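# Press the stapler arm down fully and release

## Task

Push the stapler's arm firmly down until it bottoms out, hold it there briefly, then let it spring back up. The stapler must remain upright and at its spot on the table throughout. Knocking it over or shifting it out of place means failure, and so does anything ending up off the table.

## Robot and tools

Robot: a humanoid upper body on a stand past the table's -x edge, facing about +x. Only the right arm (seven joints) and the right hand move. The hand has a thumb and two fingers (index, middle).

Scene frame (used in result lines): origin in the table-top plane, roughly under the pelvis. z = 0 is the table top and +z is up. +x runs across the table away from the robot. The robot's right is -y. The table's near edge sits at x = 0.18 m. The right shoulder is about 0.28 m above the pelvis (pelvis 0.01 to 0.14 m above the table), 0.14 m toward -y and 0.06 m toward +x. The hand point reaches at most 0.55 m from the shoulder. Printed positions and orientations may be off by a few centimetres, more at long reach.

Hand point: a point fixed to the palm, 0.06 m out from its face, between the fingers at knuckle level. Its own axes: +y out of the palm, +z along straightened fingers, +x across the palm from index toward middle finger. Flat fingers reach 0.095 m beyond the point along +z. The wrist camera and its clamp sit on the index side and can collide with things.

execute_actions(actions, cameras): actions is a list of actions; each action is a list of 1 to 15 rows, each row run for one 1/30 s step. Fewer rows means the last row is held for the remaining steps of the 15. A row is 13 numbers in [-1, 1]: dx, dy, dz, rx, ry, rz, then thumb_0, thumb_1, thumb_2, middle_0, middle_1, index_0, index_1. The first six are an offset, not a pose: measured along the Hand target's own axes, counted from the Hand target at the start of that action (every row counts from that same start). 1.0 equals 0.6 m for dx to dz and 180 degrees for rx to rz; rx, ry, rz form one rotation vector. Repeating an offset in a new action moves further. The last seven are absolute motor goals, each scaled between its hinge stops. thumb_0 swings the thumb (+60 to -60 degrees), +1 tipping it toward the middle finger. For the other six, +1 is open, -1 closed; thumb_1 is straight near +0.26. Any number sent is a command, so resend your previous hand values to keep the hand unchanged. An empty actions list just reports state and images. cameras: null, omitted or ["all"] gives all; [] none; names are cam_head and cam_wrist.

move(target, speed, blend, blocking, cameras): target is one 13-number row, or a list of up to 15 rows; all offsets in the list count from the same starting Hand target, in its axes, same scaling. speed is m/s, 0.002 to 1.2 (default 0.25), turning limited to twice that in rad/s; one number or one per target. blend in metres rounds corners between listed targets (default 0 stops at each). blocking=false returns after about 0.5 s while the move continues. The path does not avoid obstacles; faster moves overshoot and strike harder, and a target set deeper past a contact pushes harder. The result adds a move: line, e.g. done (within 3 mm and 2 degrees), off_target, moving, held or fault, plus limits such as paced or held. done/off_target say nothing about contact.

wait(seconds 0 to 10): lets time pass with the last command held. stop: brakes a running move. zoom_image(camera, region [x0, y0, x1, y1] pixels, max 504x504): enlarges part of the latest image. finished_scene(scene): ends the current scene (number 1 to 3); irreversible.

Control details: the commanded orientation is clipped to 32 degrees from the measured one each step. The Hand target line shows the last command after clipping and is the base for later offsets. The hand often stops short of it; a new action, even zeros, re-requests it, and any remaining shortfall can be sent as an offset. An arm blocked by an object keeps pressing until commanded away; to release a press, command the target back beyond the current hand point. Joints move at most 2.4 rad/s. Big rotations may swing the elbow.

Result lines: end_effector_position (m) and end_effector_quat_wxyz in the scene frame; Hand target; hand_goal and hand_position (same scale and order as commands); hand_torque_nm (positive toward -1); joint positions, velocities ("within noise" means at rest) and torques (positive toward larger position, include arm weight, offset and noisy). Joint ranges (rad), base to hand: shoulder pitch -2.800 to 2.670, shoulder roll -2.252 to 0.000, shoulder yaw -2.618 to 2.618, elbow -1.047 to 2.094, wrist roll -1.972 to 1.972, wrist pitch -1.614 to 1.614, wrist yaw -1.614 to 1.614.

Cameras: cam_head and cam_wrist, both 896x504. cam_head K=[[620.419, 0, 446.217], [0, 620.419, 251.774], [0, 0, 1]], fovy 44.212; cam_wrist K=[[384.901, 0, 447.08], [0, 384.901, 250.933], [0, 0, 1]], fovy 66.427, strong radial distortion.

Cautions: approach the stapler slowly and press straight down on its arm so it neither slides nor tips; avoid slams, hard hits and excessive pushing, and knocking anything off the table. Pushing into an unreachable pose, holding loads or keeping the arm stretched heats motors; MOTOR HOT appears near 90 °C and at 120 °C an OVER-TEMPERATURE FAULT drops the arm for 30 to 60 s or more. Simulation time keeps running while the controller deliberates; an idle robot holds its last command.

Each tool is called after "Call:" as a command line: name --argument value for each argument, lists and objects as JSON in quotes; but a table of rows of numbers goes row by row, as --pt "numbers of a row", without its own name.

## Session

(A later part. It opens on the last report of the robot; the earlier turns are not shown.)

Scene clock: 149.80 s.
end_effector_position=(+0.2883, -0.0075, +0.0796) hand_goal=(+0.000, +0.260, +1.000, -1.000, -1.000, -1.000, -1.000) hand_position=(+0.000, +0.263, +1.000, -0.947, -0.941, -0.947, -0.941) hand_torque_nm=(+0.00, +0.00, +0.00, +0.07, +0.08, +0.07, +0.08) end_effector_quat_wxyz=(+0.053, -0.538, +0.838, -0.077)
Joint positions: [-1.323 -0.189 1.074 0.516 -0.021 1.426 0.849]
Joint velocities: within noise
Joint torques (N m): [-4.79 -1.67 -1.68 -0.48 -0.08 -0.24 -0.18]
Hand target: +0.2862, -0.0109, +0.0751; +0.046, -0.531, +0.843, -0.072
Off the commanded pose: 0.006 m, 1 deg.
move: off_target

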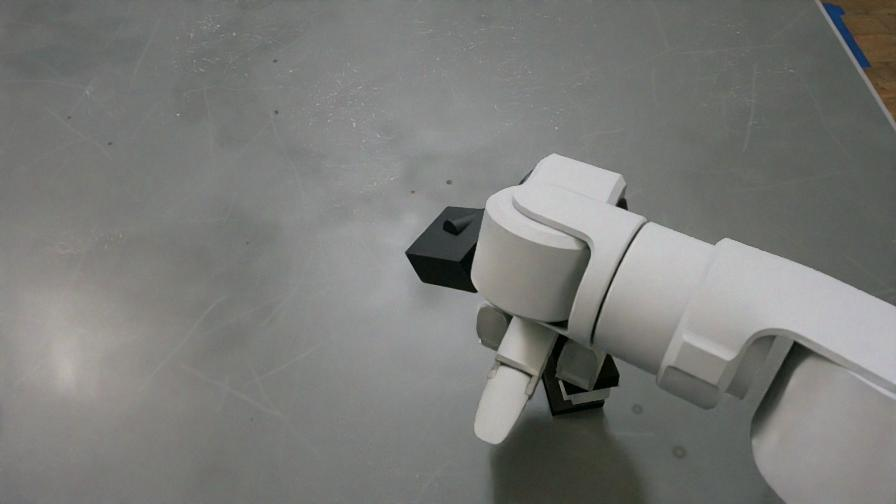

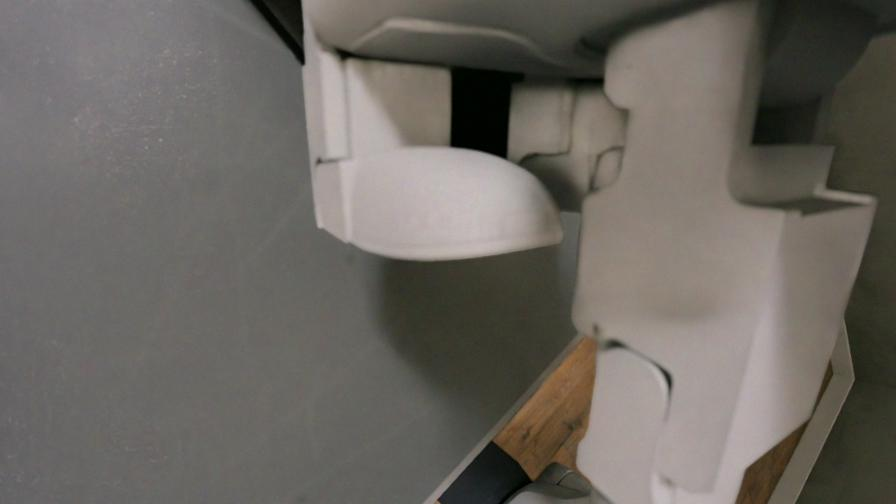

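Call:
move --target '[0,-0.002,0.025,0,0,0,0,0.26,1,-1,-1,-1,-1]' --speed 0.05 --cameras '["cam_head"]'

Call:
zoom_image --camera "cam_head" --region '[440, 280, 680, 440]'

Scene clock: 152.17 s.
end_effector_position=(+0.2965, -0.0113, +0.0692) hand_goal=(+0.000, +0.260, +1.000, -1.000, -1.000, -1.000, -1.000) hand_position=(+0.000, +0.263, +1.000, -0.997, -0.941, -0.947, -0.941) hand_torque_nm=(+0.00, +0.00, +0.00, +0.00, +0.08, +0.07, +0.08) end_effector_quat_wxyz=(+0.058, -0.533, +0.840, -0.080)
Joint positions: [-1.312 -0.167 1.054 0.625 -0.021 1.338 0.811]
Joint velocities: within noise
Joint torques (N m): [-4.07 -0.67 -1.2 -0.25 -0.04 -0.41 -0.38]
Hand target: +0.2896, -0.0125, +0.0605; +0.046, -0.531, +0.843, -0.072
Off the commanded pose: 0.011 m, 2 deg.
move: off_target
Images, in order (width x height): cam_head 896x504.

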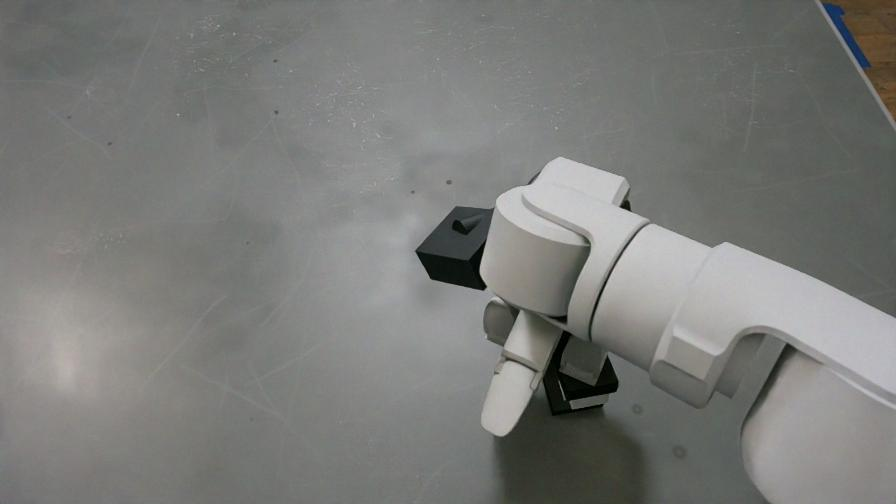

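Scaled by 2.100 from the camera's 896x504 image, which has a finer 1280x720 frame.

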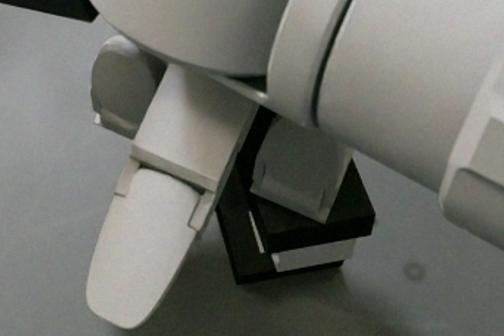

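Call:
move --target '[-0.0025,-0.002,0.027,0,0,0,0,0.26,1,-1,-1,-1,-1]' --speed 0.05 --cameras '["cam_head"]'

Call:
zoom_image --camera "cam_head" --region '[440, 280, 680, 440]'

Scene clock: 154.63 s.
end_effector_position=(+0.3026, -0.0105, +0.0569) hand_goal=(+0.000, +0.260, +1.000, -1.000, -1.000, -1.000, -1.000) hand_position=(+0.000, +0.263, +1.000, -0.997, -0.941, -0.947, -0.941) hand_torque_nm=(+0.00, +0.00, +0.00, +0.00, +0.08, +0.07, +0.08) end_effector_quat_wxyz=(+0.060, -0.531, +0.841, -0.079)
Joint positions: [-1.312 -0.11 1.033 0.791 -0.021 1.221 0.775]
Joint velocities: within noise
Joint torques (N m): [-3.5 -0.54 -0.81 0.02 -0.06 -0.73 -0.64]
Hand target: +0.2938, -0.0128, +0.0448; +0.046, -0.531, +0.843, -0.072
Off the commanded pose: 0.015 m, 2 deg.
move: off_target
Images, in order (width x height): cam_head 896x504.

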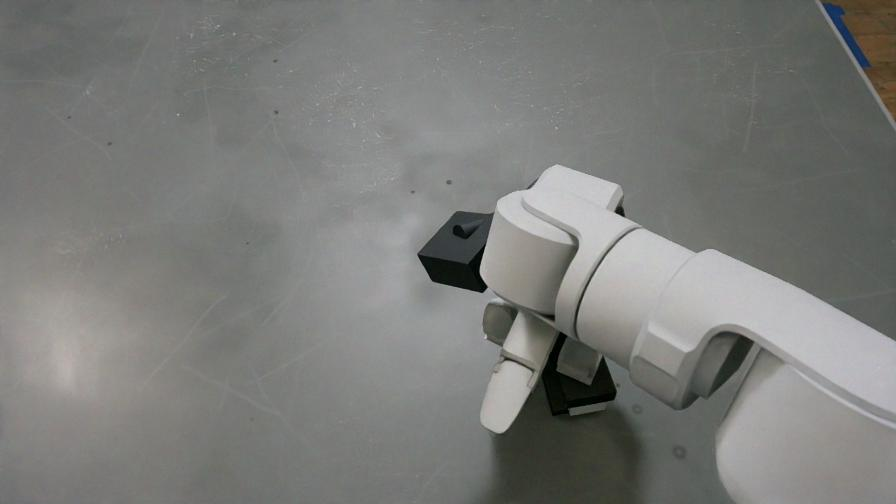

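Scaled by 2.100 from the camera's 896x504 image, which has a finer 1280x720 frame.

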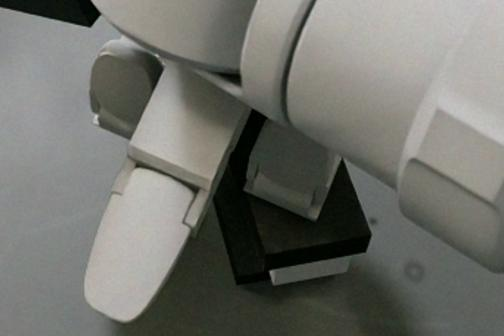

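Call:
move --target '[-0.0025,-0.004,0.028,0,0,0,0,0.26,1,-1,-1,-1,-1]' --speed 0.05 --cameras '["cam_head"]'

Call:
zoom_image --camera "cam_head" --region '[440, 280, 680, 440]'

Scene clock: 156.73 s.
end_effector_position=(+0.3073, -0.0094, +0.0439) hand_goal=(+0.000, +0.260, +1.000, -1.000, -1.000, -1.000, -1.000) hand_position=(+0.000, +0.263, +1.000, -1.000, -0.941, -0.947, -0.941) hand_torque_nm=(+0.00, +0.00, +0.00, +0.00, +0.08, +0.07, +0.08) end_effector_quat_wxyz=(+0.057, -0.528, +0.845, -0.072)
Joint positions: [-1.334 -0.021 1 1.052 -0.021 1.053 0.75]
Joint velocities: within noise
Joint torques (N m): [-3.21 -0.49 -0.23 0.4 -0.21 -1.3 -1.23]
Hand target: +0.2991, -0.0137, +0.0286; +0.046, -0.531, +0.843, -0.072
Off the commanded pose: 0.018 m, 1 deg.
move: off_target
Images, in order (width x height): cam_head 896x504.

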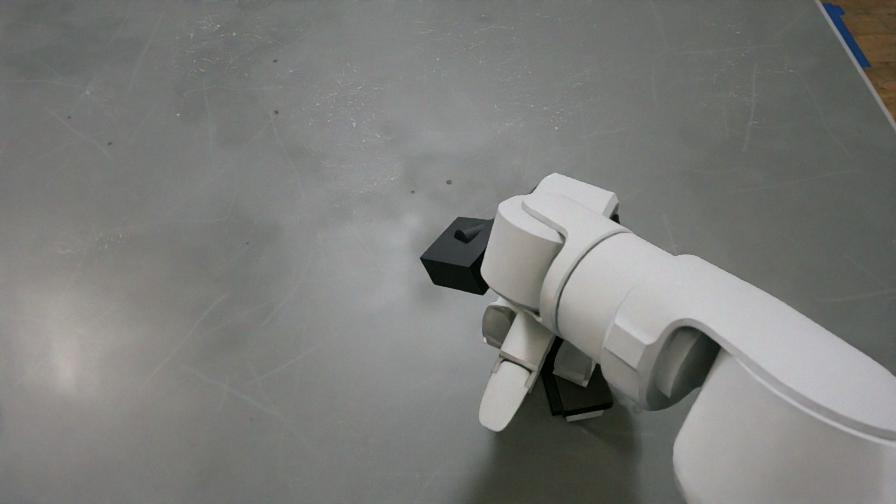

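Scaled by 2.100 from the camera's 896x504 image, which has a finer 1280x720 frame.

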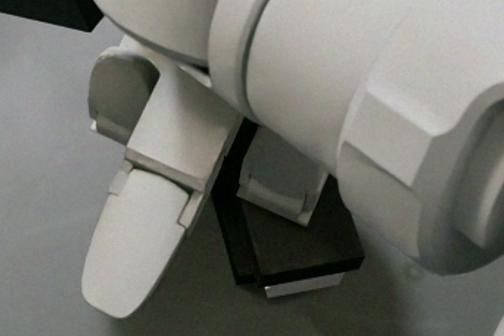

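Call:
move --target '[-0.0025,-0.004,0.028,0,0,0,0,0.26,1,-1,-1,-1,-1]' --speed 0.05 --cameras '["cam_head"]'

Call:
zoom_image --camera "cam_head" --region '[440, 280, 680, 440]'

Scene clock: 159.23 s.
end_effector_position=(+0.3191, -0.0077, +0.0427) hand_goal=(+0.000, +0.260, +1.000, -1.000, -1.000, -1.000, -1.000) hand_position=(+0.000, +0.263, +1.000, -1.001, -0.941, -0.947, -0.941) hand_torque_nm=(+0.00, +0.00, +0.00, +0.00, +0.08, +0.07, +0.08) end_effector_quat_wxyz=(+0.080, -0.527, +0.842, -0.077)
Joint positions: [-1.381 0.021 1.003 1.209 0.03 0.932 0.695]
Joint velocities: within noise
Joint torques (N m): [-0.4 -0.64 0.19 0.77 0.23 -1.95 -2.55]
Hand target: +0.3045, -0.0146, +0.0125; +0.046, -0.531, +0.843, -0.072
Off the commanded pose: 0.034 m, 4 deg.
joint sent to its limit — joint 2 (shoulder roll), upper limit. The joint targets are off in position, not in orientation.
move: off_target
Images, in order (width x height): cam_head 896x504.

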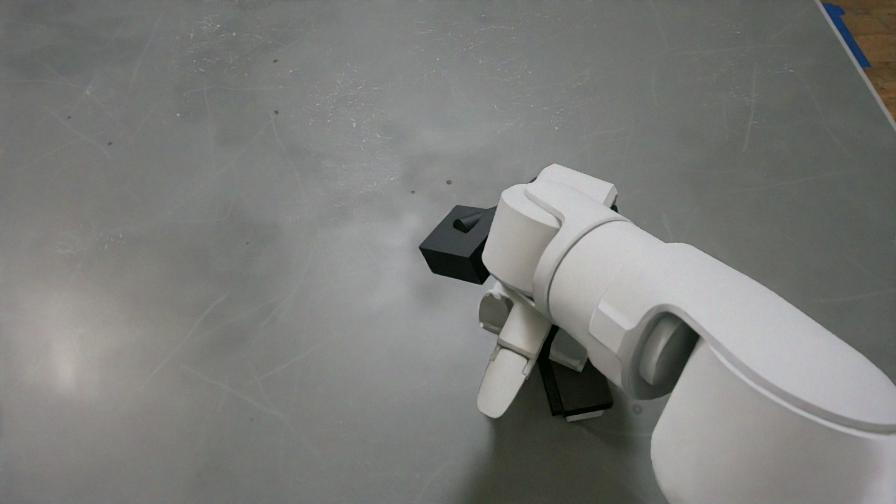

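Scaled by 2.100 from the camera's 896x504 image, which has a finer 1280x720 frame.

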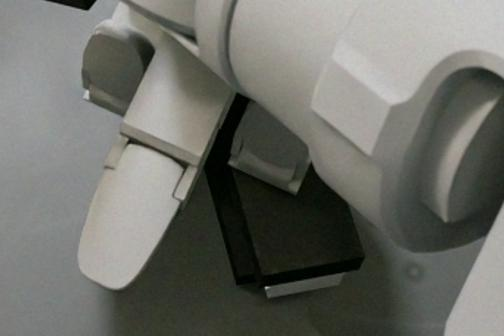

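Call:
move --target '[-0.015,-0.043,-0.175,0,0,0,0,0.26,1,-1,-1,-1,-1]' --speed 0.08

Scene clock: 162.23 s.
end_effector_position=(+0.3105, -0.0089, +0.1150) hand_goal=(+0.000, +0.260, +1.000, -1.000, -1.000, -1.000, -1.000) hand_position=(+0.000, +0.263, +1.000, -1.001, -0.941, -0.947, -0.941) hand_torque_nm=(+0.00, +0.00, +0.00, +0.00, +0.08, +0.07, +0.08) end_effector_quat_wxyz=(+0.037, -0.530, +0.845, -0.062)
Joint positions: [-1.5 -0.188 1.137 0.721 0.023 1.327 1.024]
Joint velocities: within noise
Joint torques (N m): [-8.23 -2.3 -0.79 -1.55 -0.35 0.08 0.13]
Hand target: +0.3152, -0.0098, +0.1203; +0.046, -0.531, +0.843, -0.072
Off the commanded pose: 0.007 m, 2 deg.
move: off_target

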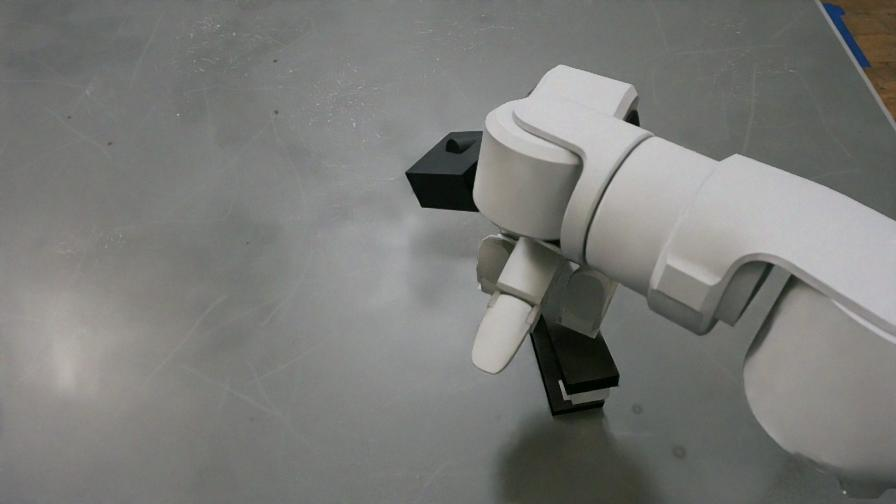

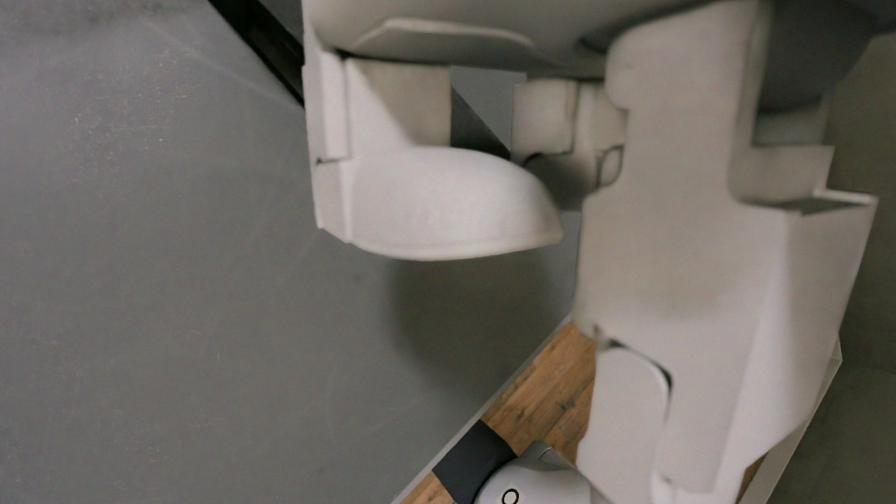

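Call:
finished_scene --scene 1

The scene is finished: the task was done.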